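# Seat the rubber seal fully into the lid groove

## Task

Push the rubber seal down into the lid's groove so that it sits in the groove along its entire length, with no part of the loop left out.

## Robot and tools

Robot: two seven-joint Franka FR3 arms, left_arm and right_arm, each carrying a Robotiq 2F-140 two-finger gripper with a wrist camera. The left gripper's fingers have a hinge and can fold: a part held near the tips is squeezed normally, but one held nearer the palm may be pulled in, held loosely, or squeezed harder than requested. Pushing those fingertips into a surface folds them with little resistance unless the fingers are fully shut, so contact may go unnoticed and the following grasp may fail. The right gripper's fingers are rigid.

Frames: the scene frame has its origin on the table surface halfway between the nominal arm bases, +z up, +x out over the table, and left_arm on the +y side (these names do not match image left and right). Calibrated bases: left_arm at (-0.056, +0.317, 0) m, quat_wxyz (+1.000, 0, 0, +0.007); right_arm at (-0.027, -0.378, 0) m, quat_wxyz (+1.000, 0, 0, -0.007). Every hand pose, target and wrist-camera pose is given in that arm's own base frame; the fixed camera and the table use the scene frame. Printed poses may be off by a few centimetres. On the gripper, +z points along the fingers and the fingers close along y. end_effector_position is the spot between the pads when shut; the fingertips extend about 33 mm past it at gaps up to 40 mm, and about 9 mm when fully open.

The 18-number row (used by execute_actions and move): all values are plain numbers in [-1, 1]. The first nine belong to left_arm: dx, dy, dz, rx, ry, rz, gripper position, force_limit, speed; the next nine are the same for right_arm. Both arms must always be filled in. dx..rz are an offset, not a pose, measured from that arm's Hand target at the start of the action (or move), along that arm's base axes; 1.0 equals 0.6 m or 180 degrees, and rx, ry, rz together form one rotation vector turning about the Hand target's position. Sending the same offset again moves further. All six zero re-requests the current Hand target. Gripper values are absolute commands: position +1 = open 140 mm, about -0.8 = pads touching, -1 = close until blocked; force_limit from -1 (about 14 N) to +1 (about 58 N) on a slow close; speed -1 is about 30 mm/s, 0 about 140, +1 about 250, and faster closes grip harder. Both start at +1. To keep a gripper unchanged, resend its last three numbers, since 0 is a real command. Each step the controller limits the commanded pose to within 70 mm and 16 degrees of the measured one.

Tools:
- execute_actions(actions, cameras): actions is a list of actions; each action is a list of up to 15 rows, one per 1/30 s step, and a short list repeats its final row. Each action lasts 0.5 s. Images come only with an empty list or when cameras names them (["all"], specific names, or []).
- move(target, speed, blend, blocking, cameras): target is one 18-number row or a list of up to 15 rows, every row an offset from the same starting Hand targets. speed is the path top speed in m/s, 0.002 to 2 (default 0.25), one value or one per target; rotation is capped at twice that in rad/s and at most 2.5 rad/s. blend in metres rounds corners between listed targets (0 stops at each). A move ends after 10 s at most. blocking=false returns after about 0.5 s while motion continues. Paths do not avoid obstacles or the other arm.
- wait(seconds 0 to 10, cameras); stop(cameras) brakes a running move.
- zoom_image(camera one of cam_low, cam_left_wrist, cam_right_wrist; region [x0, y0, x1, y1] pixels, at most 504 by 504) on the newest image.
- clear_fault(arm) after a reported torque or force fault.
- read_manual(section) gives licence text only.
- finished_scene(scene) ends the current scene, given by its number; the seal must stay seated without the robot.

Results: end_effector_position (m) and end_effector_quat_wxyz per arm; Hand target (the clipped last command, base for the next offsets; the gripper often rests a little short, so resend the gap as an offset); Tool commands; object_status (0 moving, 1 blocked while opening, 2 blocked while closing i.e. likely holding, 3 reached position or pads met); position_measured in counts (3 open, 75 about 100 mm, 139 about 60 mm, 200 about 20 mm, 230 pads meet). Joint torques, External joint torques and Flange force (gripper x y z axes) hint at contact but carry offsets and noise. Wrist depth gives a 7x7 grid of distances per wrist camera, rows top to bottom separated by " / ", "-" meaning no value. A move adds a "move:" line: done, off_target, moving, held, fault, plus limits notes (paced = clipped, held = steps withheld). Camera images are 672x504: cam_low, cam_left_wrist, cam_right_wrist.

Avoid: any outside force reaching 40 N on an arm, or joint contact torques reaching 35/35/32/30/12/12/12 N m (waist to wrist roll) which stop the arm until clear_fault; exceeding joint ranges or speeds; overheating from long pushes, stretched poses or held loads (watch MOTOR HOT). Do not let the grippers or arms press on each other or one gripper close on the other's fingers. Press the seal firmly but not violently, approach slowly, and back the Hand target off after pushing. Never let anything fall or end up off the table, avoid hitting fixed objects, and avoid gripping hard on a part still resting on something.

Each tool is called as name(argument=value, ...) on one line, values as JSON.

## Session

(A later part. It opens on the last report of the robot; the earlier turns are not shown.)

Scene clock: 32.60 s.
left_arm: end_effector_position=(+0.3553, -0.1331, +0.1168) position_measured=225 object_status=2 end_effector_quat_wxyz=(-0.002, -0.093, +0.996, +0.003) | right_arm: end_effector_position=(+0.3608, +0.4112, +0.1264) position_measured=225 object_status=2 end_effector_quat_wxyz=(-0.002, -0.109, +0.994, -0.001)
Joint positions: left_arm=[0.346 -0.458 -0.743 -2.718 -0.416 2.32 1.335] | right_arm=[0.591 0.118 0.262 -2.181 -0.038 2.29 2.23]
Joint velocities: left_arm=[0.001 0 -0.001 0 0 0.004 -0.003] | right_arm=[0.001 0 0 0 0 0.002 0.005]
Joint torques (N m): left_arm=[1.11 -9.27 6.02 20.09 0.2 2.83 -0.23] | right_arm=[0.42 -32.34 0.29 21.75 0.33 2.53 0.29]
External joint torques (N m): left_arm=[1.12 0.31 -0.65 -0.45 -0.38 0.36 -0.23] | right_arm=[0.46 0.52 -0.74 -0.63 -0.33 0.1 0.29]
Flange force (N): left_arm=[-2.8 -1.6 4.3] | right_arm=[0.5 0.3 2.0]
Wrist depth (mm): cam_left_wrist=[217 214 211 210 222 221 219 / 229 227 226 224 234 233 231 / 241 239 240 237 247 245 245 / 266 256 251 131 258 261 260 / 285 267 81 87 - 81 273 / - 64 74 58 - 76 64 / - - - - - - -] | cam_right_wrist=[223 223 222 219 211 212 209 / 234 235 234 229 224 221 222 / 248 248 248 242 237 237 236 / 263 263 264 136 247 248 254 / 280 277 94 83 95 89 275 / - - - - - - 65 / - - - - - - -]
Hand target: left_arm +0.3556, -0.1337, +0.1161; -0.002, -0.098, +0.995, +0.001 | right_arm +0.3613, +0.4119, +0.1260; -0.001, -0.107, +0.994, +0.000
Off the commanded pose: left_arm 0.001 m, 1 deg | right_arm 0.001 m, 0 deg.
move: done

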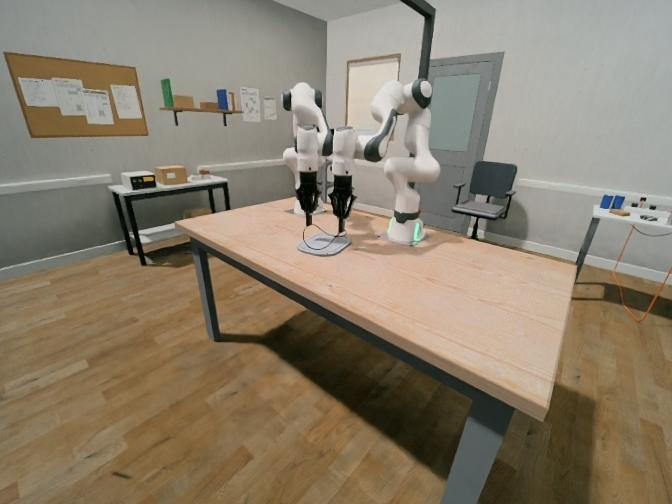

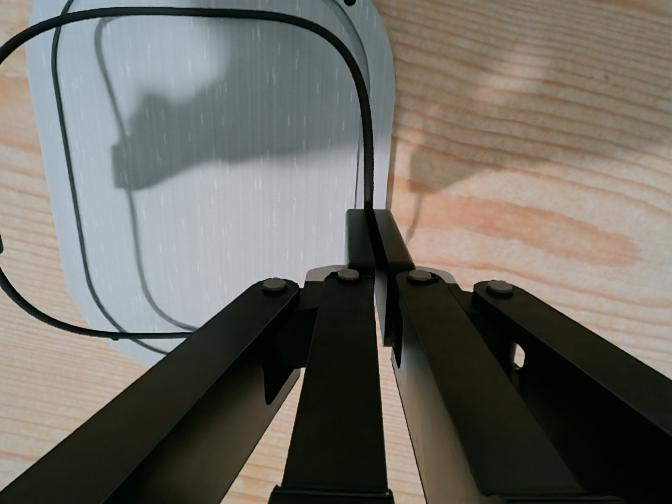

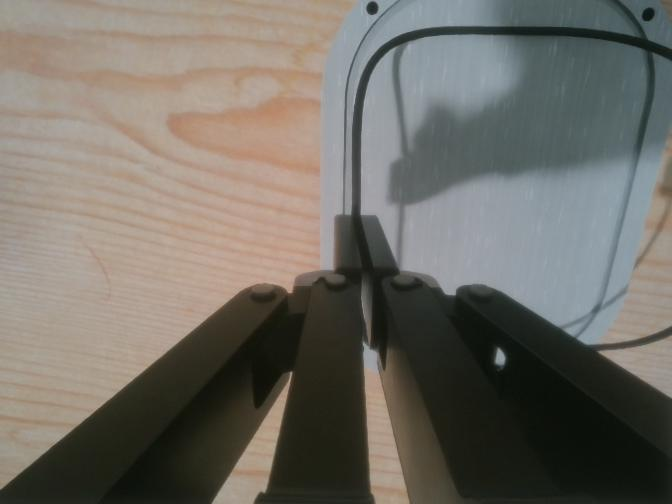

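move(target=[0,0,-0.0933,0,0,0,-1,-1,-1,0,0,-0.0933,0,0,0,-1,-1,-1], speed=0.08, cameras=["all"])

zoom_image(camera="cam_low", region=[260, 170, 400, 270])

Scene clock: 38.20 s.
left_arm: end_effector_position=(+0.3546, -0.1335, +0.0602) position_measured=225 object_status=2 end_effector_quat_wxyz=(-0.003, -0.095, +0.995, +0.001) | right_arm: end_effector_position=(+0.3609, +0.4115, +0.0705) position_measured=225 object_status=2 end_effector_quat_wxyz=(-0.002, -0.108, +0.994, -0.001)
Joint positions: left_arm=[0.432 -0.292 -0.86 -2.765 -0.391 2.529 1.301] | right_arm=[0.598 0.216 0.253 -2.217 -0.079 2.421 2.259]
Joint velocities: left_arm=[0 0.001 -0.002 0.002 -0.001 0.003 -0.004] | right_arm=[-0.001 0 0 0.002 -0.001 0.003 0.004]
Joint torques (N m): left_arm=[1.41 -11.04 4.27 18.31 0.41 2.76 -0.24] | right_arm=[0.58 -34.12 0.73 20.15 0.25 2.6 0.31]
External joint torques (N m): left_arm=[1.38 0.12 -0.54 -0.06 -0.04 0.29 -0.24] | right_arm=[0.62 0.57 -1.12 -0.78 -0.34 0.16 0.31]
Flange force (N): left_arm=[-5.4 -2.4 5.5] | right_arm=[1.0 0.2 2.7]
Wrist depth (mm): cam_left_wrist=[164 163 162 163 171 171 170 / 173 174 172 171 181 180 179 / 182 182 180 180 191 191 190 / 193 192 190 147 201 202 201 / 207 202 81 87 - 81 211 / - 64 74 58 - 76 64 / - - - - - - -] | cam_right_wrist=[173 173 173 170 162 163 162 / 185 182 182 174 171 171 172 / 192 192 193 183 180 181 181 / 205 204 205 137 190 191 192 / 218 216 94 83 95 97 203 / - - - - - - 65 / - - - - - - -]
Hand target: left_arm +0.3556, -0.1337, +0.0601; -0.002, -0.098, +0.995, +0.001 | right_arm +0.3613, +0.4119, +0.0700; -0.001, -0.107, +0.994, +0.000
Off the commanded pose: left_arm 0.001 m, 0 deg | right_arm 0.001 m, 0 deg.
move: done

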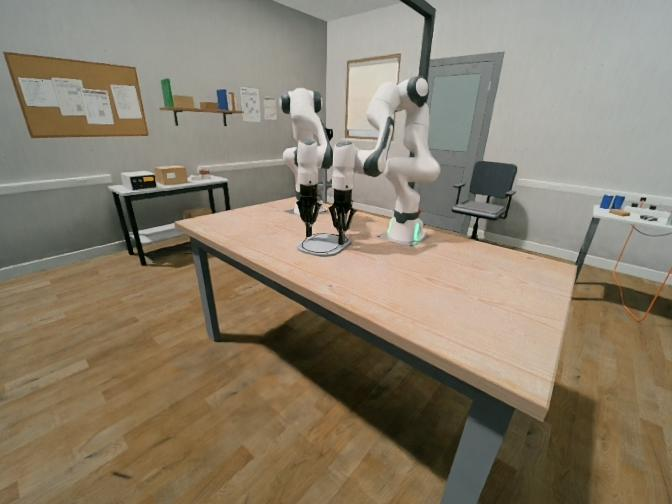

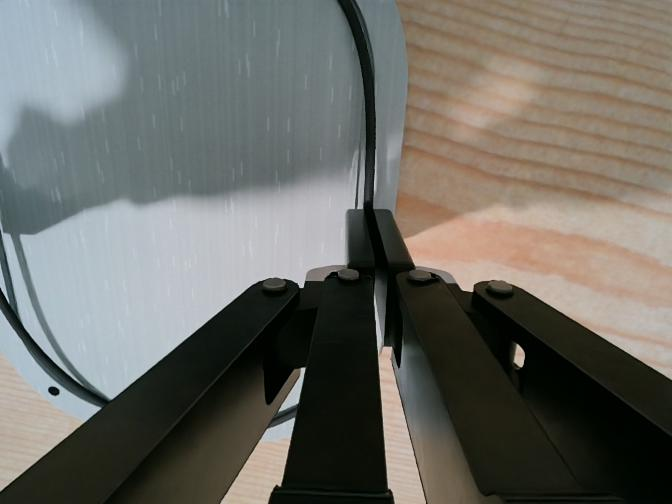

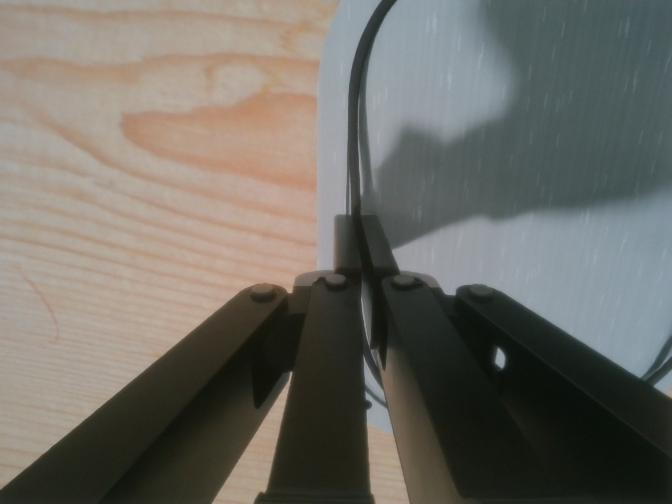

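Scaled by 3.600 from the camera's 672x504 image, which has a finer 960x720 frame.

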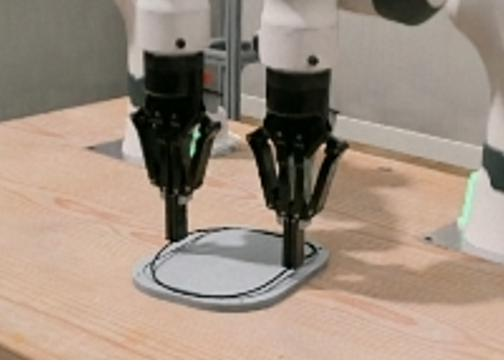

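move(target=[0,0,-0.0175,0,0,0,-1,-1,-1,0,0,-0.0133,0,0,0,-1,-1,-1], speed=0.04, cameras=["cam_left_wrist","cam_right_wrist"])

Scene clock: 39.37 s.
left_arm: end_effector_position=(+0.3552, -0.1340, +0.0502) position_measured=225 object_status=2 end_effector_quat_wxyz=(-0.002, -0.095, +0.995, +0.000) | right_arm: end_effector_position=(+0.3614, +0.4119, +0.0631) position_measured=225 object_status=2 end_effector_quat_wxyz=(-0.001, -0.108, +0.994, +0.000)
Joint positions: left_arm=[0.464 -0.256 -0.894 -2.769 -0.376 2.57 1.288] | right_arm=[0.6 0.231 0.251 -2.219 -0.086 2.439 2.264]
Joint velocities: left_arm=[0.002 -0.001 -0.003 0 0 0.003 -0.004] | right_arm=[within noise]
Joint torques (N m): left_arm=[0.87 -10.99 3.45 17.37 0.71 2.9 -0.25] | right_arm=[0.54 -34.07 0.85 19.67 0.21 2.5 0.33]
External joint torques (N m): left_arm=[0.81 0.29 -0.93 -0.45 0.29 0.44 -0.25] | right_arm=[0.55 0.94 -1.16 -1.04 -0.36 0.06 0.33]
Flange force (N): left_arm=[-5.2 -3.5 8.3] | right_arm=[0.9 0.2 3.4]
Wrist depth (mm): cam_left_wrist=[152 155 153 152 161 162 162 / 163 163 160 161 170 170 170 / 172 172 171 169 181 180 179 / 183 181 180 148 189 191 189 / 192 191 87 87 - 81 200 / - 64 74 58 - 76 64 / - - - - - - -] | cam_right_wrist=[166 166 166 159 157 155 155 / 175 175 176 166 163 166 164 / 185 185 186 175 175 173 173 / 198 197 196 123 181 187 184 / 209 207 94 83 95 190 196 / - - - - - - 65 / - - - - - - -]
Hand target: left_arm +0.3556, -0.1337, +0.0496; -0.002, -0.098, +0.995, +0.001 | right_arm +0.3613, +0.4119, +0.0620; -0.001, -0.107, +0.994, +0.000
Off the commanded pose: left_arm 0.001 m, 0 deg | right_arm 0.001 m, 0 deg.
move: done
Images, in order (width x height): cam_left_wrist 672x504, cam_right_wrist 672x504.

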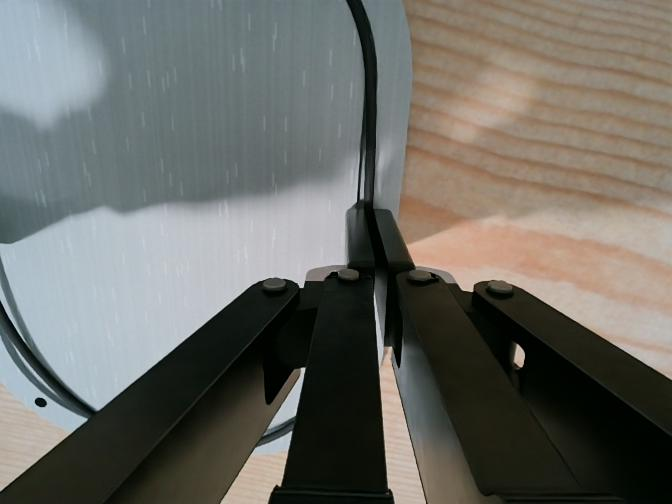

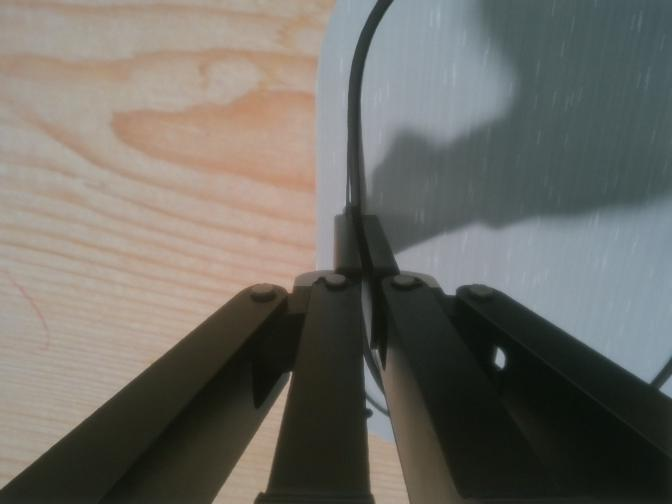

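move(target=[0.001,-0.0049,-0.003,0,0,0,-1,-1,-1,0.0005,-0.0025,-0.0067,0,0,0,-1,-1,-1], speed=0.03, cameras=["cam_left_wrist","cam_right_wrist"])

Scene clock: 40.57 s.
left_arm: end_effector_position=(+0.3554, -0.1364, +0.0480) position_measured=225 object_status=2 end_effector_quat_wxyz=(-0.002, -0.095, +0.995, +0.001) | right_arm: end_effector_position=(+0.3616, +0.4107, +0.0592) position_measured=225 object_status=2 end_effector_quat_wxyz=(-0.001, -0.108, +0.994, +0.000)
Joint positions: left_arm=[0.48 -0.247 -0.916 -2.766 -0.372 2.577 1.279] | right_arm=[0.6 0.236 0.249 -2.224 -0.088 2.449 2.265]
Joint velocities: left_arm=[0.002 -0.001 -0.002 0 -0.001 0.001 -0.005] | right_arm=[within noise]
Joint torques (N m): left_arm=[0.9 -10.75 3.52 17.68 0.52 2.87 -0.22] | right_arm=[0.27 -34.1 0.88 19.41 0.23 2.41 0.26]
External joint torques (N m): left_arm=[0.91 0.38 -0.75 -0.18 0.1 0.4 -0.22] | right_arm=[0.31 1.05 -1.12 -1.24 -0.34 -0.05 0.26]
Flange force (N): left_arm=[-5.7 -3.4 8.0] | right_arm=[1.1 -0.4 3.3]
Wrist depth (mm): cam_left_wrist=[- 152 150 150 159 160 160 / 161 161 160 159 167 169 169 / 170 169 168 168 177 178 178 / 182 180 179 147 187 189 188 / 190 189 87 87 - 81 198 / - 64 74 58 - 76 64 / - - - - - - -] | cam_right_wrist=[164 163 163 159 151 154 151 / 172 172 171 162 160 160 160 / 182 181 181 173 169 169 169 / 193 192 192 138 178 180 179 / 205 202 94 83 95 187 192 / - - - - - - 63 / - - - - - - -]
Hand target: left_arm +0.3562, -0.1366, +0.0478; -0.002, -0.098, +0.995, +0.001 | right_arm +0.3616, +0.4104, +0.0580; -0.001, -0.107, +0.994, +0.000
Off the commanded pose: left_arm 0.001 m, 0 deg | right_arm 0.001 m, 0 deg.
move: done
Images, in order (width x height): cam_left_wrist 672x504, cam_right_wrist 672x504.

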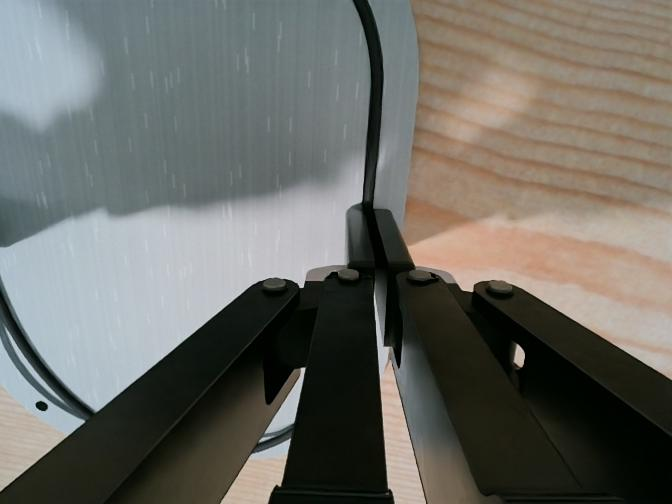

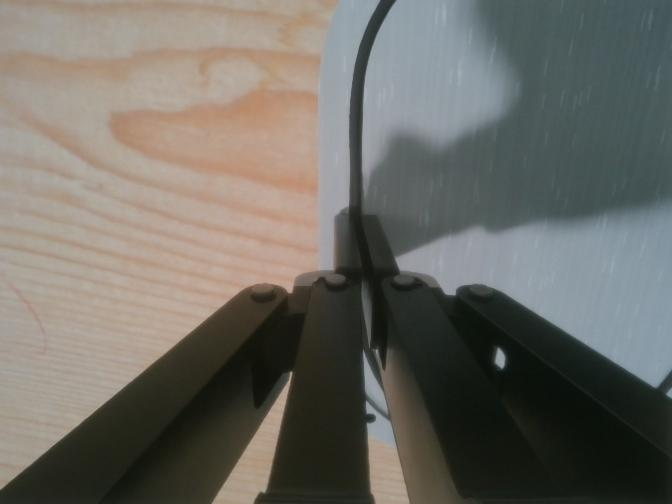

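zoom_image(camera="cam_right_wrist", region=[300, 60, 440, 240])

zoom_image(camera="cam_left_wrist", region=[310, 60, 450, 240])

Scaled by 2.800 from the camera's 672x504 image, which has a finer 960x720 frame.

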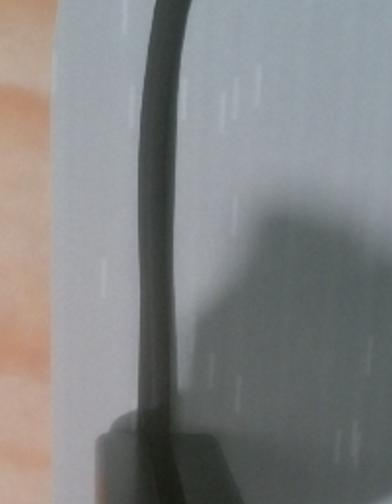

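Scaled by 2.800 from the camera's 672x504 image, which has a finer 960x720 frame.

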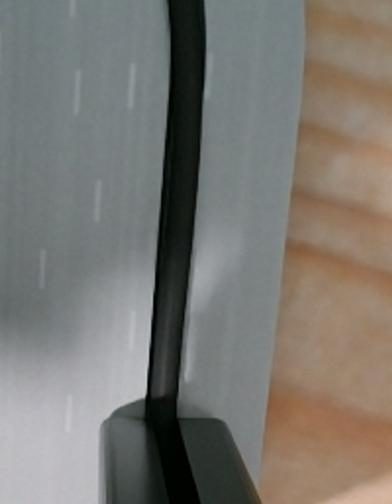

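move(target=[0,0,-0.005,0,0,0,-1,-1,-1,0,0,-0.0075,0,0,0,-1,-1,-1], speed=0.02, cameras=["cam_left_wrist","cam_right_wrist"])

zoom_image(camera="cam_right_wrist", region=[300, 60, 440, 240])

zoom_image(camera="cam_left_wrist", region=[310, 60, 450, 240])

Scene clock: 41.90 s.
left_arm: end_effector_position=(+0.3558, -0.1369, +0.0473) position_measured=225 object_status=2 end_effector_quat_wxyz=(-0.003, -0.095, +0.995, +0.002) | right_arm: end_effector_position=(+0.3617, +0.4105, +0.0564) position_measured=225 object_status=2 end_effector_quat_wxyz=(-0.001, -0.108, +0.994, +0.000)
Joint positions: left_arm=[0.492 -0.244 -0.93 -2.764 -0.369 2.578 1.274] | right_arm=[0.6 0.242 0.248 -2.224 -0.092 2.455 2.267]
Joint torques (N m): left_arm=[2.13 -6.52 3.04 15.48 0.51 4.68 -0.17] | right_arm=[0.44 -32.23 0.71 18.9 0.13 3.21 0.3]
External joint torques (N m): left_arm=[2.17 4.37 -1.21 -2.24 0.09 2.23 -0.17] | right_arm=[0.35 2.93 -1.46 -1.56 -0.43 0.77 0.3]
Flange force (N): left_arm=[-19.2 -8.3 37.1] | right_arm=[-1.0 1.2 9.2]
Wrist depth (mm): cam_left_wrist=[- 151 151 149 158 160 159 / 160 159 159 158 167 168 167 / 169 168 166 166 176 178 177 / 182 179 178 131 187 189 188 / 191 188 87 87 - 81 197 / - 64 74 58 - 76 64 / - - - - - - -] | cam_right_wrist=[161 160 160 157 148 149 149 / 169 169 169 165 160 157 157 / 178 179 178 169 167 166 166 / 189 190 190 136 174 176 174 / 202 199 94 83 95 183 188 / - - - - - - 65 / - - - - - - -]
Hand target: left_arm +0.3562, -0.1366, +0.0448; -0.002, -0.098, +0.995, +0.001 | right_arm +0.3616, +0.4104, +0.0535; -0.001, -0.107, +0.994, +0.000
Off the commanded pose: left_arm 0.003 m, 0 deg | right_arm 0.003 m, 0 deg.
move: done
Images, in order (width x height): cam_left_wrist 672x504, cam_right_wrist 672x504.

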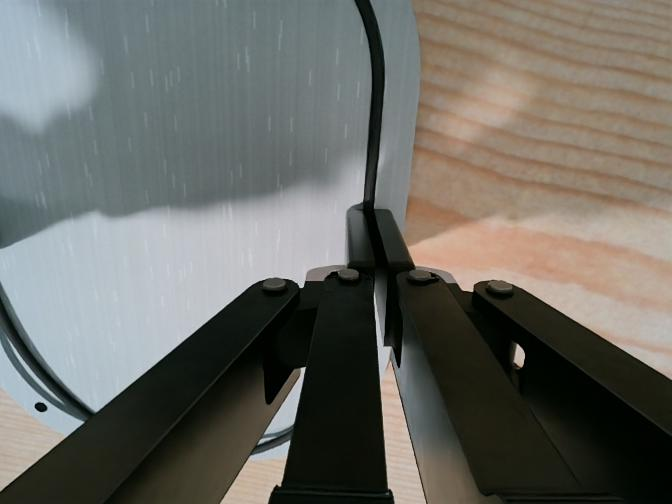

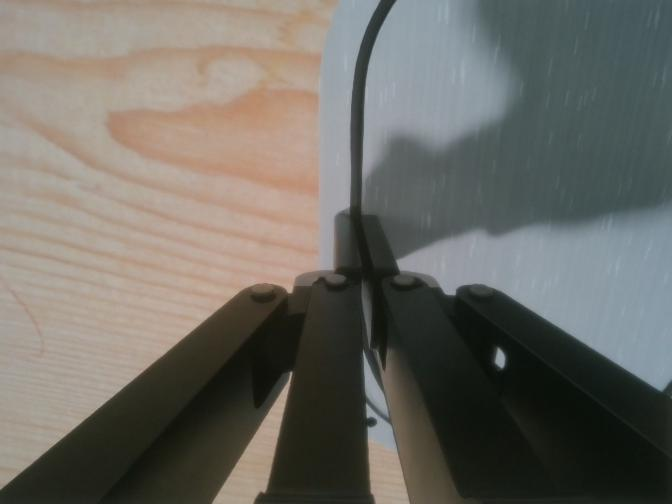

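Scaled by 2.800 from the camera's 672x504 image, which has a finer 960x720 frame.

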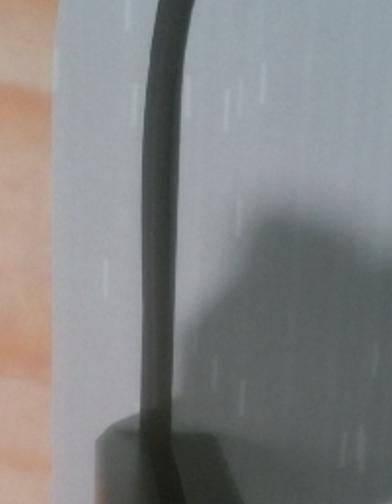

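Scaled by 2.800 from the camera's 672x504 image, which has a finer 960x720 frame.

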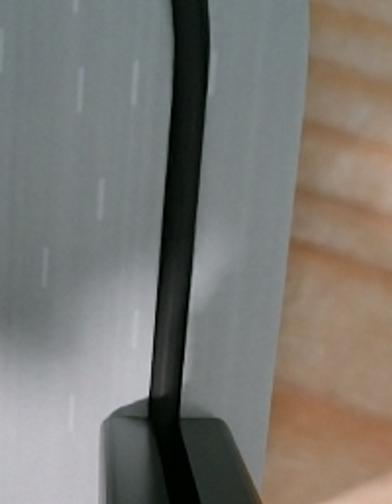

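move(target=[0,0,0.003,0,0,0,-1,-1,-1,0,0,-0.005,0,0,0,-1,-1,-1], speed=0.02)

Scene clock: 42.73 s.
left_arm: end_effector_position=(+0.3558, -0.1369, +0.0473) position_measured=225 object_status=2 end_effector_quat_wxyz=(-0.003, -0.095, +0.995, +0.002) | right_arm: end_effector_position=(+0.3617, +0.4106, +0.0563) position_measured=225 object_status=2 end_effector_quat_wxyz=(+0.000, -0.108, +0.994, -0.001)
Joint positions: left_arm=[0.493 -0.244 -0.93 -2.763 -0.369 2.578 1.274] | right_arm=[0.601 0.242 0.248 -2.225 -0.094 2.456 2.269]
Joint torques (N m): left_arm=[1.63 -9.58 4.36 15.9 0.38 3.61 -0.05] | right_arm=[0.28 -28.87 0.36 18.34 -0.03 4.18 0.24]
External joint torques (N m): left_arm=[1.59 1.32 0.03 -1.84 -0.03 1.15 -0.05] | right_arm=[0.28 6.34 -1.72 -2.17 -0.59 1.74 0.24]
Flange force (N): left_arm=[-6.0 -0.3 15.1] | right_arm=[-5.3 4.1 18.6]
Wrist depth (mm): cam_left_wrist=[- 149 150 149 159 160 159 / 159 161 159 158 169 169 167 / 169 169 167 167 178 178 178 / 180 178 - 146 187 189 188 / 191 188 87 87 - 81 198 / - 64 74 58 - 76 64 / - - - - - - -] | cam_right_wrist=[160 160 160 157 148 149 148 / 169 169 169 160 157 157 157 / 180 178 179 176 166 166 164 / 191 190 190 137 175 176 176 / 202 200 94 83 95 183 188 / - - - - - - 65 / - - - - - - -]
Hand target: left_arm +0.3562, -0.1366, +0.0466; -0.002, -0.098, +0.995, +0.001 | right_arm +0.3616, +0.4104, +0.0505; -0.001, -0.107, +0.994, +0.000
Off the commanded pose: left_arm 0.001 m, 0 deg | right_arm 0.006 m, 0 deg.
move: off_target (right_arm)

move(target=[[0,0,0.0008,0,0,0,-0.46,-1,0,0,0,0.0075,0,0,0,-1,-1,-1],[0,0,0.022,0,0,0,-0.46,-1,0,0,0,0.0075,0,0,0,-1,-1,-1]], speed=[0.03,0.06], cameras=["cam_left_wrist","cam_right_wrist"])

zoom_image(camera="cam_left_wrist", region=[270, 0, 470, 260])

Scene clock: 44.63 s.
left_arm: end_effector_position=(+0.3567, -0.1364, +0.0594) position_measured=187 object_status=3 end_effector_quat_wxyz=(-0.001, -0.100, +0.995, +0.002) | right_arm: end_effector_position=(+0.3618, +0.4106, +0.0564) position_measured=225 object_status=2 end_effector_quat_wxyz=(+0.000, -0.108, +0.994, -0.001)
Joint positions: left_arm=[0.455 -0.288 -0.89 -2.759 -0.394 2.535 1.285] | right_arm=[0.601 0.242 0.248 -2.225 -0.094 2.456 2.269]
Joint velocities: left_arm=[-0.001 0.001 0 0.001 0 -0.004 0.005] | right_arm=[within noise]
Joint torques (N m): left_arm=[0.08 -11.57 4.78 17.86 0.32 2.24 0.3] | right_arm=[-0.12 -33.38 1.25 19.36 0.59 3.28 0.12]
External joint torques (N m): left_arm=[0.07 -0.76 -0.11 -0.44 -0.13 -0.24 0.3] | right_arm=[0.02 1.79 -0.7 -1.09 0.03 0.85 0.12]
Flange force (N): left_arm=[4.0 2.7 -3.9] | right_arm=[0.3 -0.3 6.1]
Wrist depth (mm): cam_left_wrist=[163 163 161 161 169 169 169 / 172 173 170 170 178 179 178 / 181 180 180 179 189 189 189 / 193 192 188 186 148 202 200 / 203 81 93 94 131 87 208 / - 66 67 213 - - 66 / - - - 248 - - -] | cam_right_wrist=[160 160 160 156 148 149 149 / 169 169 169 161 157 158 157 / 179 179 179 168 167 166 164 / 190 190 190 138 175 176 176 / 202 200 94 83 95 183 188 / - - - - - - 65 / - - - - - - -]
Hand target: left_arm +0.3562, -0.1366, +0.0598; -0.002, -0.098, +0.995, +0.001 | right_arm +0.3616, +0.4104, +0.0550; -0.001, -0.107, +0.994, +0.000
Off the commanded pose: left_arm 0.001 m, 0 deg | right_arm 0.001 m, 0 deg.
move: done
Images, in order (width x height): cam_left_wrist 672x504, cam_right_wrist 672x504.

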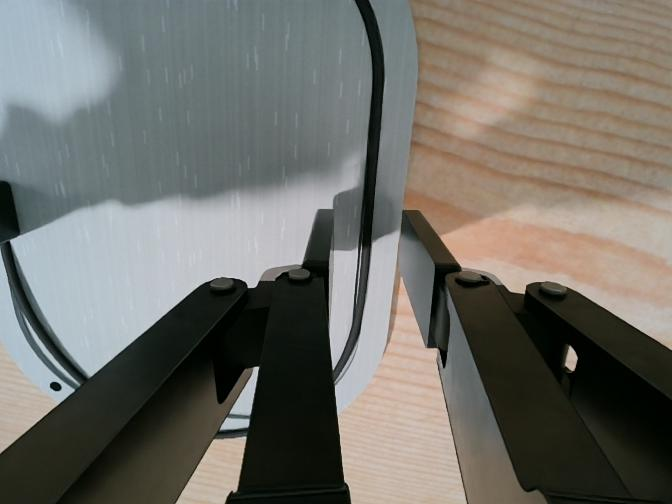

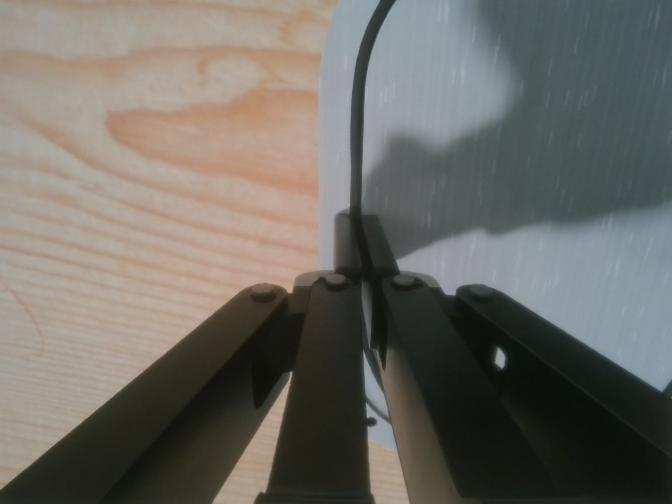

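Scaled by 1.938 from the camera's 672x504 image, which has a finer 960x720 frame.

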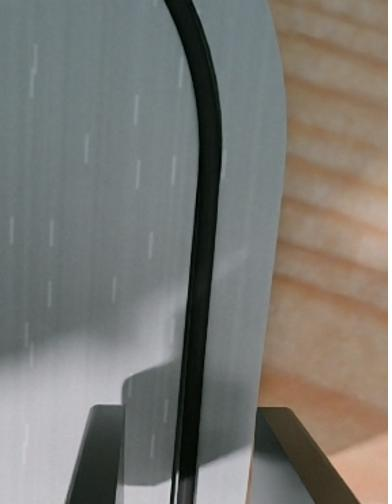

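move(target=[[0.0005,-0.0025,0,0,0,0,-1,-1,0,0,0,0,0,0,0,-1,-1,-1],[0.0005,-0.0025,-0.015,0,0,0,-1,-1,0,0,0,0,0,0,0,-1,-1,-1],[0.0005,-0.0025,-0.0233,0,0,0,-1,-1,0,0,0,0,0,0,0,-1,-1,-1]], speed=[0.05,0.06,0.02], blend=[0,0.001,0], cameras=["cam_left_wrist"])

zoom_image(camera="cam_left_wrist", region=[260, 0, 500, 280])

Scene clock: 46.60 s.
left_arm: end_effector_position=(+0.3550, -0.1402, +0.0476) position_measured=233 object_status=3 end_effector_quat_wxyz=(-0.004, -0.094, +0.996, +0.001) | right_arm: end_effector_position=(+0.3619, +0.4107, +0.0564) position_measured=225 object_status=2 end_effector_quat_wxyz=(+0.000, -0.108, +0.994, -0.001)
Joint positions: left_arm=[0.487 -0.242 -0.93 -2.76 -0.37 2.574 1.272] | right_arm=[0.601 0.242 0.248 -2.225 -0.094 2.456 2.269]
Joint velocities: left_arm=[0 0 -0.001 -0.001 0 0 -0.006] | right_arm=[within noise]
Joint torques (N m): left_arm=[3.21 -8.24 4.02 14.95 0.99 4.58 -0.2] | right_arm=[-0.32 -33.93 1 19.37 0.57 2.52 0.1]
External joint torques (N m): left_arm=[3.2 2.71 -0.26 -2.85 0.57 2.12 -0.21] | right_arm=[-0.4 1.3 -1.16 -1.17 0 0.06 0.1]
Flange force (N): left_arm=[-17.3 -4.2 32.1] | right_arm=[0.2 -1.3 3.5]
Wrist depth (mm): cam_left_wrist=[- 152 151 150 157 160 159 / 161 160 159 158 169 169 168 / 169 169 168 166 179 178 178 / 181 179 179 146 187 189 187 / 191 189 79 87 - 82 197 / - 64 76 - - 75 64 / - - - - - - -] | cam_right_wrist=[159 160 161 157 148 149 149 / 169 169 169 163 158 157 156 / 178 178 178 171 167 166 164 / 189 190 190 137 175 177 176 / 202 199 94 83 95 184 188 / - - - - - - 65 / - - - - - - -]
Hand target: left_arm +0.3565, -0.1381, +0.0458; -0.002, -0.098, +0.995, +0.001 | right_arm +0.3616, +0.4104, +0.0550; -0.001, -0.107, +0.994, +0.000
Off the commanded pose: left_arm 0.003 m, 1 deg | right_arm 0.002 m, 0 deg.
move: done
Images, in order (width x height): cam_left_wrist 672x504.

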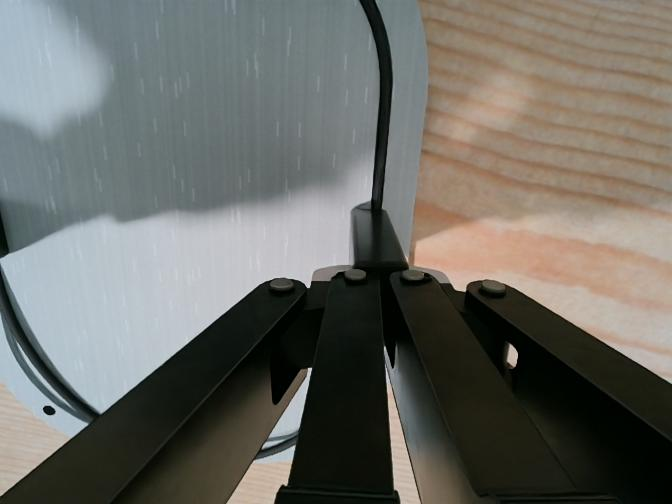

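Scaled by 1.800 from the camera's 672x504 image, which has a finer 960x720 frame.

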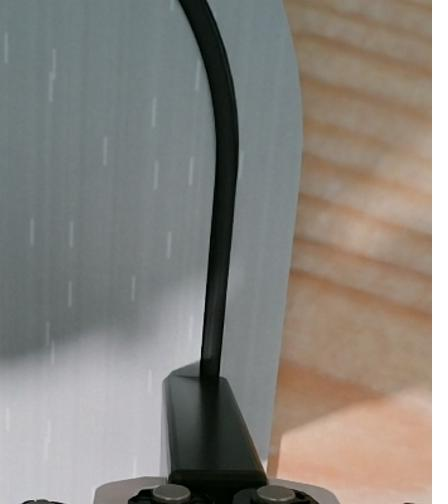

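move(target=[[0,0,0.018,0,0,0,-1,-1,0,0,0,0.0005,0,0,0,-0.46,-1,0],[-0.0367,-0.0028,0.018,0,0,-0.011,-1,-1,0,0,0,0.0208,0,0,0,-0.46,-1,0],[-0.0367,-0.0028,0.018,0,0,-0.011,-1,-1,0,0,0,0.0208,0,0,0,-1,-1,0]], speed=[0.06,0.08,0.05], blend=[0,0,0], cameras=["cam_left_wrist","cam_right_wrist"])

zoom_image(camera="cam_left_wrist", region=[260, 0, 500, 280])

zoom_image(camera="cam_right_wrist", region=[240, 0, 480, 280])

Scene clock: 49.87 s.
left_arm: end_effector_position=(+0.3354, -0.1400, +0.0569) position_measured=233 object_status=3 end_effector_quat_wxyz=(-0.001, -0.083, +0.997, +0.001) | right_arm: end_effector_position=(+0.3615, +0.4104, +0.0664) position_measured=233 object_status=3 end_effector_quat_wxyz=(+0.000, -0.106, +0.994, -0.001)
Joint positions: left_arm=[0.359 -0.336 -0.843 -2.814 -0.445 2.537 1.323] | right_arm=[0.599 0.221 0.25 -2.223 -0.085 2.435 2.267]
Joint torques (N m): left_arm=[0.47 -10.5 5.07 17.18 0.42 2.36 0.32] | right_arm=[-0.6 -35.01 1.46 20.13 1.06 2.18 -0.13]
External joint torques (N m): left_arm=[0.5 -0.34 -0.01 -0.72 -0.03 -0.1 0.32] | right_arm=[-0.48 -0.23 -0.34 -0.66 0.49 -0.26 -0.13]
Flange force (N): left_arm=[1.5 2.4 -0.8] | right_arm=[1.9 -2.8 -1.3]
Wrist depth (mm): cam_left_wrist=[160 161 159 158 167 167 167 / 169 169 166 167 176 177 176 / 179 181 179 177 185 186 186 / 191 189 189 147 197 198 198 / 203 200 79 87 - 81 207 / - 64 76 - - 75 64 / - - - - - - -] | cam_right_wrist=[169 169 169 165 156 158 157 / 178 178 179 170 166 166 166 / 190 188 188 178 178 185 176 / 200 200 200 136 185 187 187 / 214 211 90 83 89 193 199 / - - - - - - 65 / - - - - - - -]
Hand target: left_arm +0.3344, -0.1398, +0.0566; -0.002, -0.080, +0.997, +0.001 | right_arm +0.3616, +0.4104, +0.0675; -0.001, -0.107, +0.994, +0.000
Off the commanded pose: left_arm 0.001 m, 0 deg | right_arm 0.001 m, 0 deg.
move: done
Images, in order (width x height): cam_left_wrist 672x504, cam_right_wrist 672x504.

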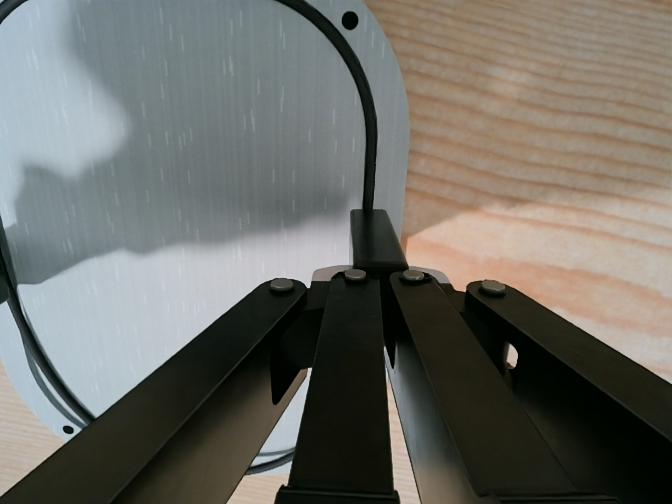

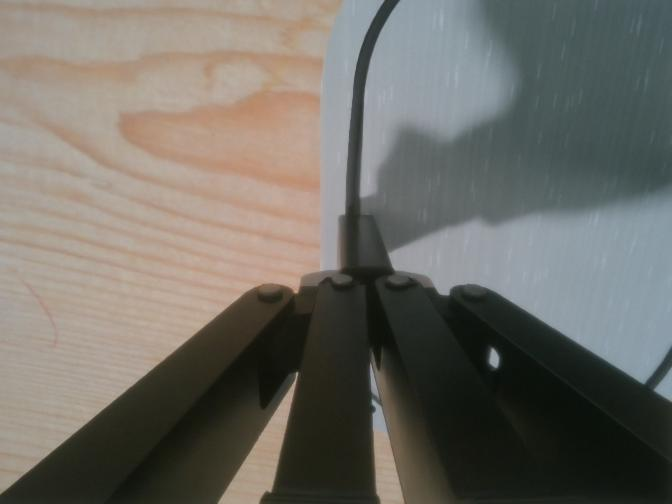

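Scaled by 1.800 from the camera's 672x504 image, which has a finer 960x720 frame.

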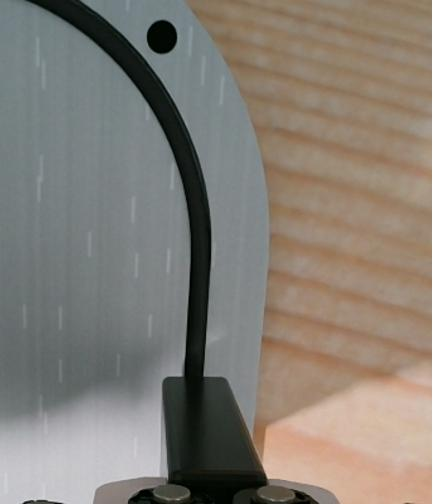

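Scaled by 1.800 from the camera's 672x504 image, which has a finer 960x720 frame.

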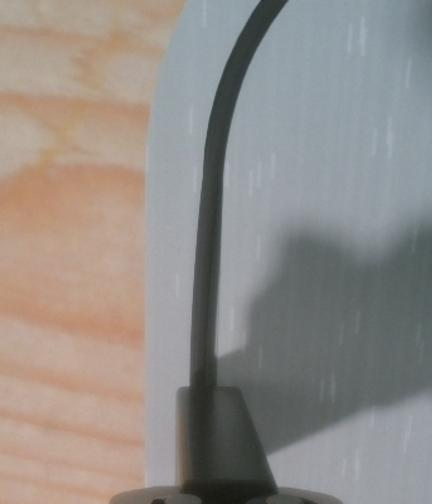

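move(target=[[0,0,-0.011,0,0,0,-1,-1,0,0,0,-0.0145,0,0,0,-1,-1,0],[0,0,-0.018,0,0,0,-1,-1,0,0,0,-0.0308,0,0,0,-1,-1,0]], speed=[0.06,0.025], blend=[0.001,0], cameras=["cam_left_wrist","cam_right_wrist"])

zoom_image(camera="cam_left_wrist", region=[260, 0, 500, 280])

zoom_image(camera="cam_right_wrist", region=[240, 0, 480, 280])

Scene clock: 51.07 s.
left_arm: end_effector_position=(+0.3346, -0.1410, +0.0477) position_measured=233 object_status=3 end_effector_quat_wxyz=(-0.002, -0.078, +0.997, +0.001) | right_arm: end_effector_position=(+0.3619, +0.4144, +0.0569) position_measured=233 object_status=3 end_effector_quat_wxyz=(+0.003, -0.110, +0.994, +0.003)
Joint positions: left_arm=[0.38 -0.302 -0.868 -2.818 -0.436 2.572 1.323] | right_arm=[0.605 0.243 0.248 -2.224 -0.094 2.465 2.269]
Joint velocities: left_arm=[within noise] | right_arm=[-0.001 -0.001 -0.001 0.001 -0.001 0.003 0.002]
Joint torques (N m): left_arm=[2.44 -8.25 4.25 15.44 0.65 3.52 -0.19] | right_arm=[-0.71 -28.17 -0.96 17.3 -0.2 3.24 0.23]
External joint torques (N m): left_arm=[2.45 2.15 -0.48 -2.08 0.23 1.05 -0.19] | right_arm=[-0.7 7.07 -3.04 -3.18 -0.76 0.78 0.23]
Flange force (N): left_arm=[-12.3 -2.8 21.1] | right_arm=[-5.8 2.1 18.6]
Wrist depth (mm): cam_left_wrist=[- 152 151 150 161 161 159 / 161 161 159 159 167 168 168 / - 169 169 168 178 178 177 / 183 181 180 118 187 189 187 / 190 189 79 87 - 81 198 / - 64 76 - - 75 64 / - - - - - - -] | cam_right_wrist=[159 159 160 153 148 149 149 / 169 168 169 159 158 158 157 / 178 178 180 166 166 167 164 / 189 190 190 122 175 178 177 / 202 200 90 83 89 185 189 / - - - - - - 65 / - - - - - - -]
Hand target: left_arm +0.3344, -0.1398, +0.0458; -0.002, -0.080, +0.997, +0.001 | right_arm +0.3616, +0.4104, +0.0490; -0.001, -0.107, +0.994, +0.000
Off the commanded pose: left_arm 0.002 m, 0 deg | right_arm 0.009 m, 1 deg.
move: off_target (right_arm)
Images, in order (width x height): cam_left_wrist 672x504, cam_right_wrist 672x504.

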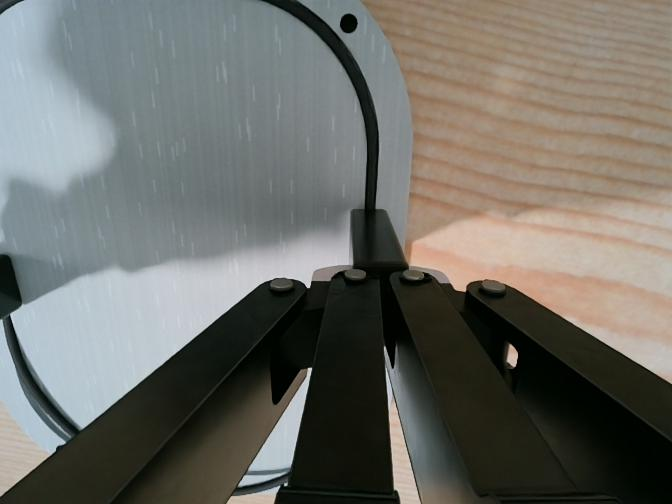

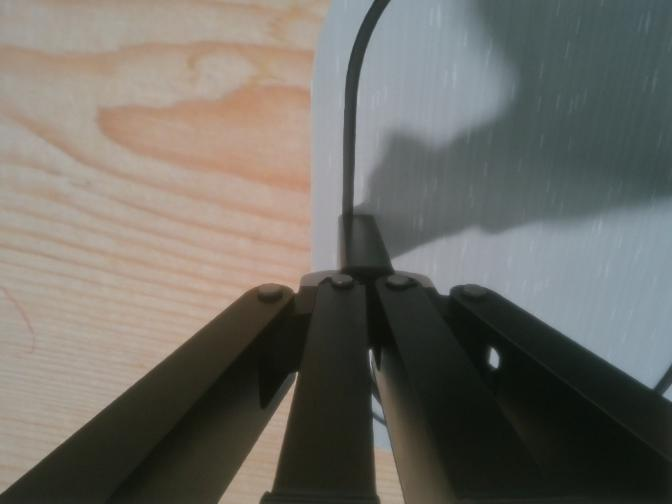

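Scaled by 1.800 from the camera's 672x504 image, which has a finer 960x720 frame.

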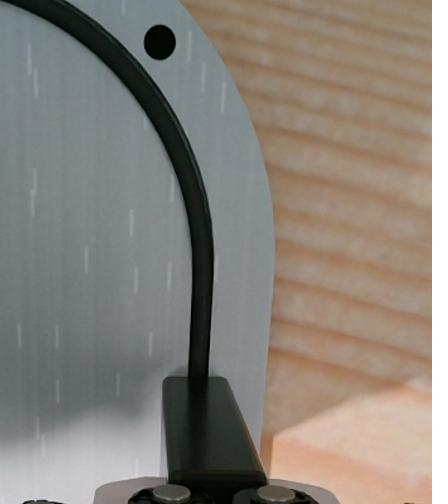

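Scaled by 1.800 from the camera's 672x504 image, which has a finer 960x720 frame.

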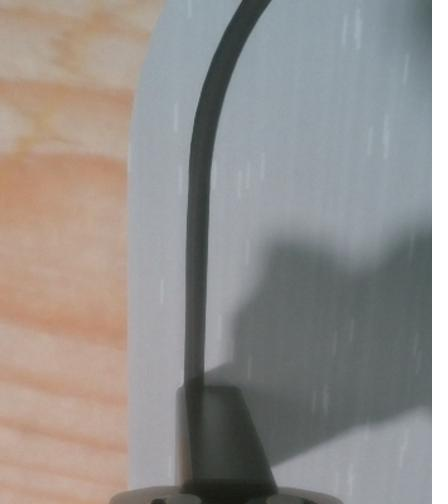

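move(target=[[0,0,0.016,0,0,0,-1,-1,0,0,0,0.028,0,0,0,-1,-1,0],[-0.0362,-0.0062,0.016,0,0,0,-1,-1,0,-0.035,-0.0105,0.028,0,0,-0.006,-1,-1,0]], speed=[0.08,0.1], blend=[0.003,0], cameras=["cam_left_wrist","cam_right_wrist"])

zoom_image(camera="cam_left_wrist", region=[260, 0, 500, 280])

zoom_image(camera="cam_right_wrist", region=[240, 0, 480, 280])

Scene clock: 52.73 s.
left_arm: end_effector_position=(+0.3137, -0.1435, +0.0554) position_measured=233 object_status=3 end_effector_quat_wxyz=(-0.001, -0.082, +0.997, +0.002) | right_arm: end_effector_position=(+0.3408, +0.4032, +0.0652) position_measured=233 object_status=3 end_effector_quat_wxyz=(-0.001, -0.101, +0.995, -0.002)
Joint positions: left_arm=[0.281 -0.395 -0.822 -2.866 -0.505 2.526 1.33] | right_arm=[0.611 0.178 0.258 -2.287 -0.073 2.453 2.289]
Joint velocities: left_arm=[within noise] | right_arm=[-0.002 0 0 -0.001 0 0 0.005]
Joint torques (N m): left_arm=[0.25 -9.71 5.67 16.86 0.2 2.25 0.31] | right_arm=[0.28 -33.48 0.77 19.39 1.04 2.51 0.19]
External joint torques (N m): left_arm=[0.27 -0.74 0.21 -0.77 -0.26 -0.23 0.31] | right_arm=[0.37 -0.49 -0.69 -1.08 0.48 0.09 0.19]
Flange force (N): left_arm=[4.3 3.9 -3.9] | right_arm=[4.2 -3.1 -0.4]
Wrist depth (mm): cam_left_wrist=[159 158 157 164 168 166 165 / 167 169 166 165 176 175 175 / 177 177 179 176 185 185 185 / 189 188 184 147 195 197 196 / 202 196 79 87 - 81 206 / - 64 76 - - 75 64 / - - - - - - -] | cam_right_wrist=[169 169 168 167 159 159 157 / 178 178 178 173 166 166 165 / 188 187 187 186 175 175 176 / 200 200 199 122 186 183 186 / 212 210 90 83 89 193 195 / - - - - - - 62 / - - - - - - -]
Hand target: left_arm +0.3127, -0.1435, +0.0554; -0.002, -0.080, +0.997, +0.001 | right_arm +0.3406, +0.4041, +0.0658; -0.001, -0.098, +0.995, +0.000
Off the commanded pose: left_arm 0.001 m, 0 deg | right_arm 0.001 m, 0 deg.
move: done
Images, in order (width x height): cam_left_wrist 672x504, cam_right_wrist 672x504.

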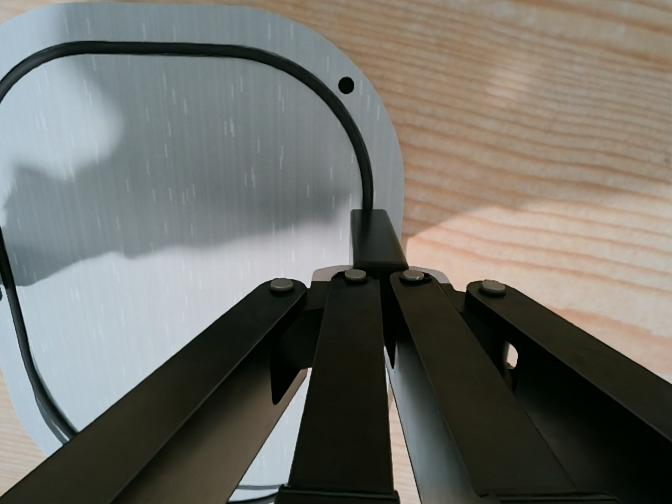

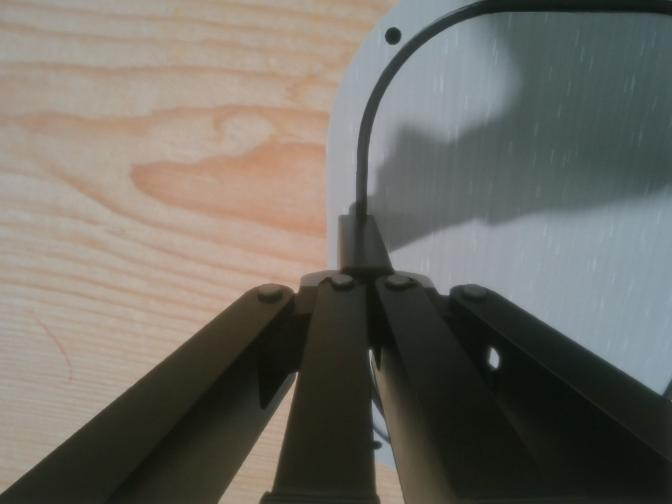

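Scaled by 1.800 from the camera's 672x504 image, which has a finer 960x720 frame.

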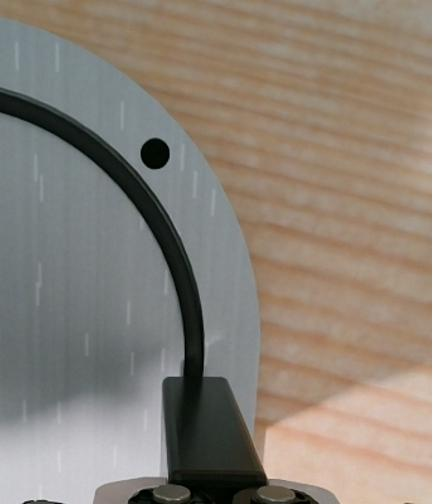

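Scaled by 1.800 from the camera's 672x504 image, which has a finer 960x720 frame.

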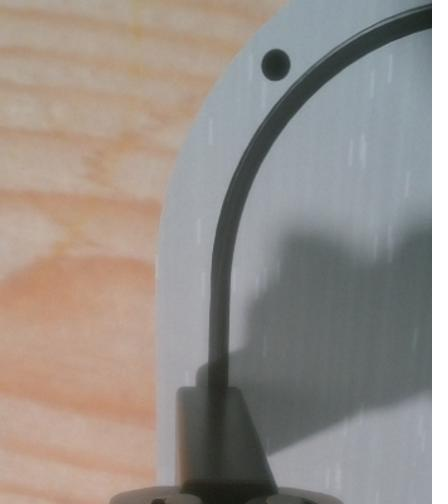

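move(target=[[0,0,-0.009,0,0,0,-1,-1,0,0,0,-0.0122,0,0,0,-1,-1,0],[0,0,-0.0165,0,0,0,-1,-1,0,0,0,-0.029,0,0,0,-1,-1,0]], speed=[0.06,0.025], blend=[0.001,0], cameras=["cam_left_wrist","cam_right_wrist"])

zoom_image(camera="cam_left_wrist", region=[260, 0, 500, 280])

zoom_image(camera="cam_right_wrist", region=[240, 0, 480, 280])

Scene clock: 53.93 s.
left_arm: end_effector_position=(+0.3132, -0.1447, +0.0476) position_measured=233 object_status=3 end_effector_quat_wxyz=(-0.001, -0.081, +0.997, +0.000) | right_arm: end_effector_position=(+0.3415, +0.4063, +0.0564) position_measured=233 object_status=3 end_effector_quat_wxyz=(+0.002, -0.100, +0.995, +0.001)
Joint positions: left_arm=[0.294 -0.364 -0.84 -2.869 -0.504 2.559 1.33] | right_arm=[0.615 0.197 0.255 -2.291 -0.083 2.485 2.302]
Joint velocities: left_arm=[0.001 0 -0.003 0.001 0.001 0.003 -0.001] | right_arm=[-0.001 0 -0.002 0.002 -0.001 0.003 0.004]
Joint torques (N m): left_arm=[1.56 -6.81 3.96 15.12 0.55 3.51 -0.03] | right_arm=[-0.11 -25.28 -0.57 17.18 -0.05 3.74 0.22]
External joint torques (N m): left_arm=[1.6 2.51 -1.2 -2.19 0.11 1.03 -0.03] | right_arm=[-0.07 7.95 -2.24 -2.93 -0.6 1.3 0.22]
Flange force (N): left_arm=[-10.3 -3.8 21.6] | right_arm=[-7.3 4.9 22.2]
Wrist depth (mm): cam_left_wrist=[152 152 152 159 161 160 159 / 161 160 159 158 169 169 168 / 170 170 169 166 177 178 178 / 183 179 180 130 186 189 188 / 192 189 79 87 - 81 198 / - 64 76 - - 75 64 / - - - - - - -] | cam_right_wrist=[160 160 160 158 148 149 149 / 169 168 170 161 157 158 159 / 179 179 179 169 167 167 165 / 190 190 190 136 175 177 178 / 202 200 90 83 89 184 189 / - - - - - - 62 / - - - - - - -]
Hand target: left_arm +0.3127, -0.1435, +0.0455; -0.002, -0.080, +0.997, +0.001 | right_arm +0.3406, +0.4041, +0.0484; -0.001, -0.098, +0.995, +0.000
Off the commanded pose: left_arm 0.002 m, 0 deg | right_arm 0.008 m, 0 deg.
move: off_target (right_arm)
Images, in order (width x height): cam_left_wrist 672x504, cam_right_wrist 672x504.

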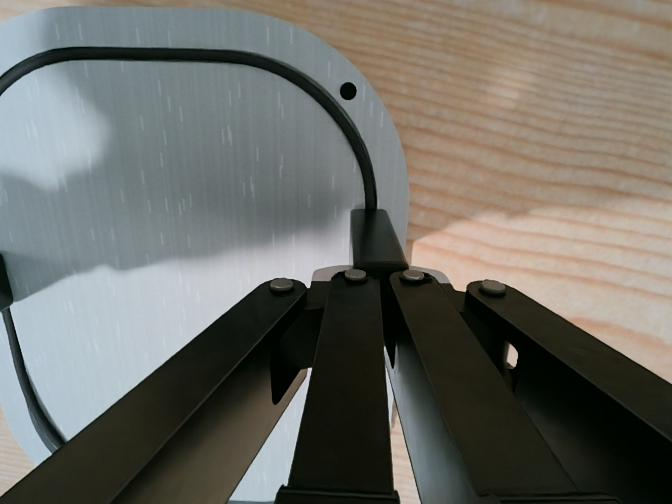

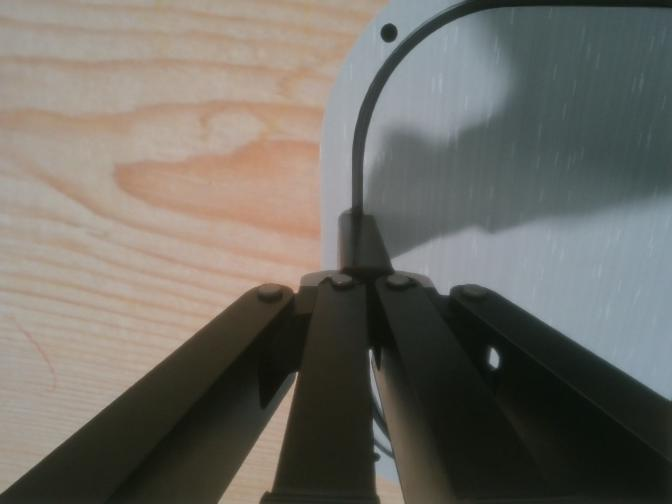

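Scaled by 1.800 from the camera's 672x504 image, which has a finer 960x720 frame.

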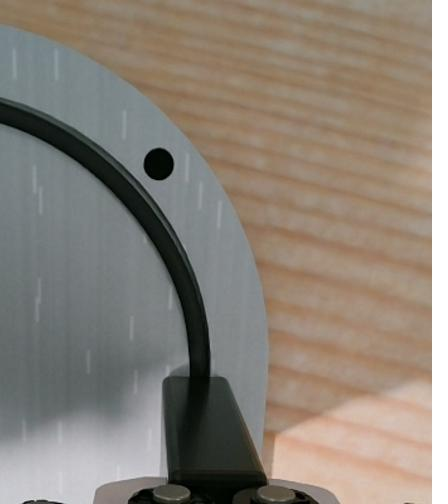

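Scaled by 1.800 from the camera's 672x504 image, which has a finer 960x720 frame.

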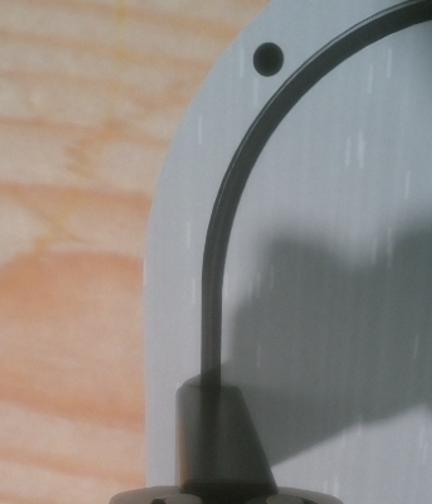

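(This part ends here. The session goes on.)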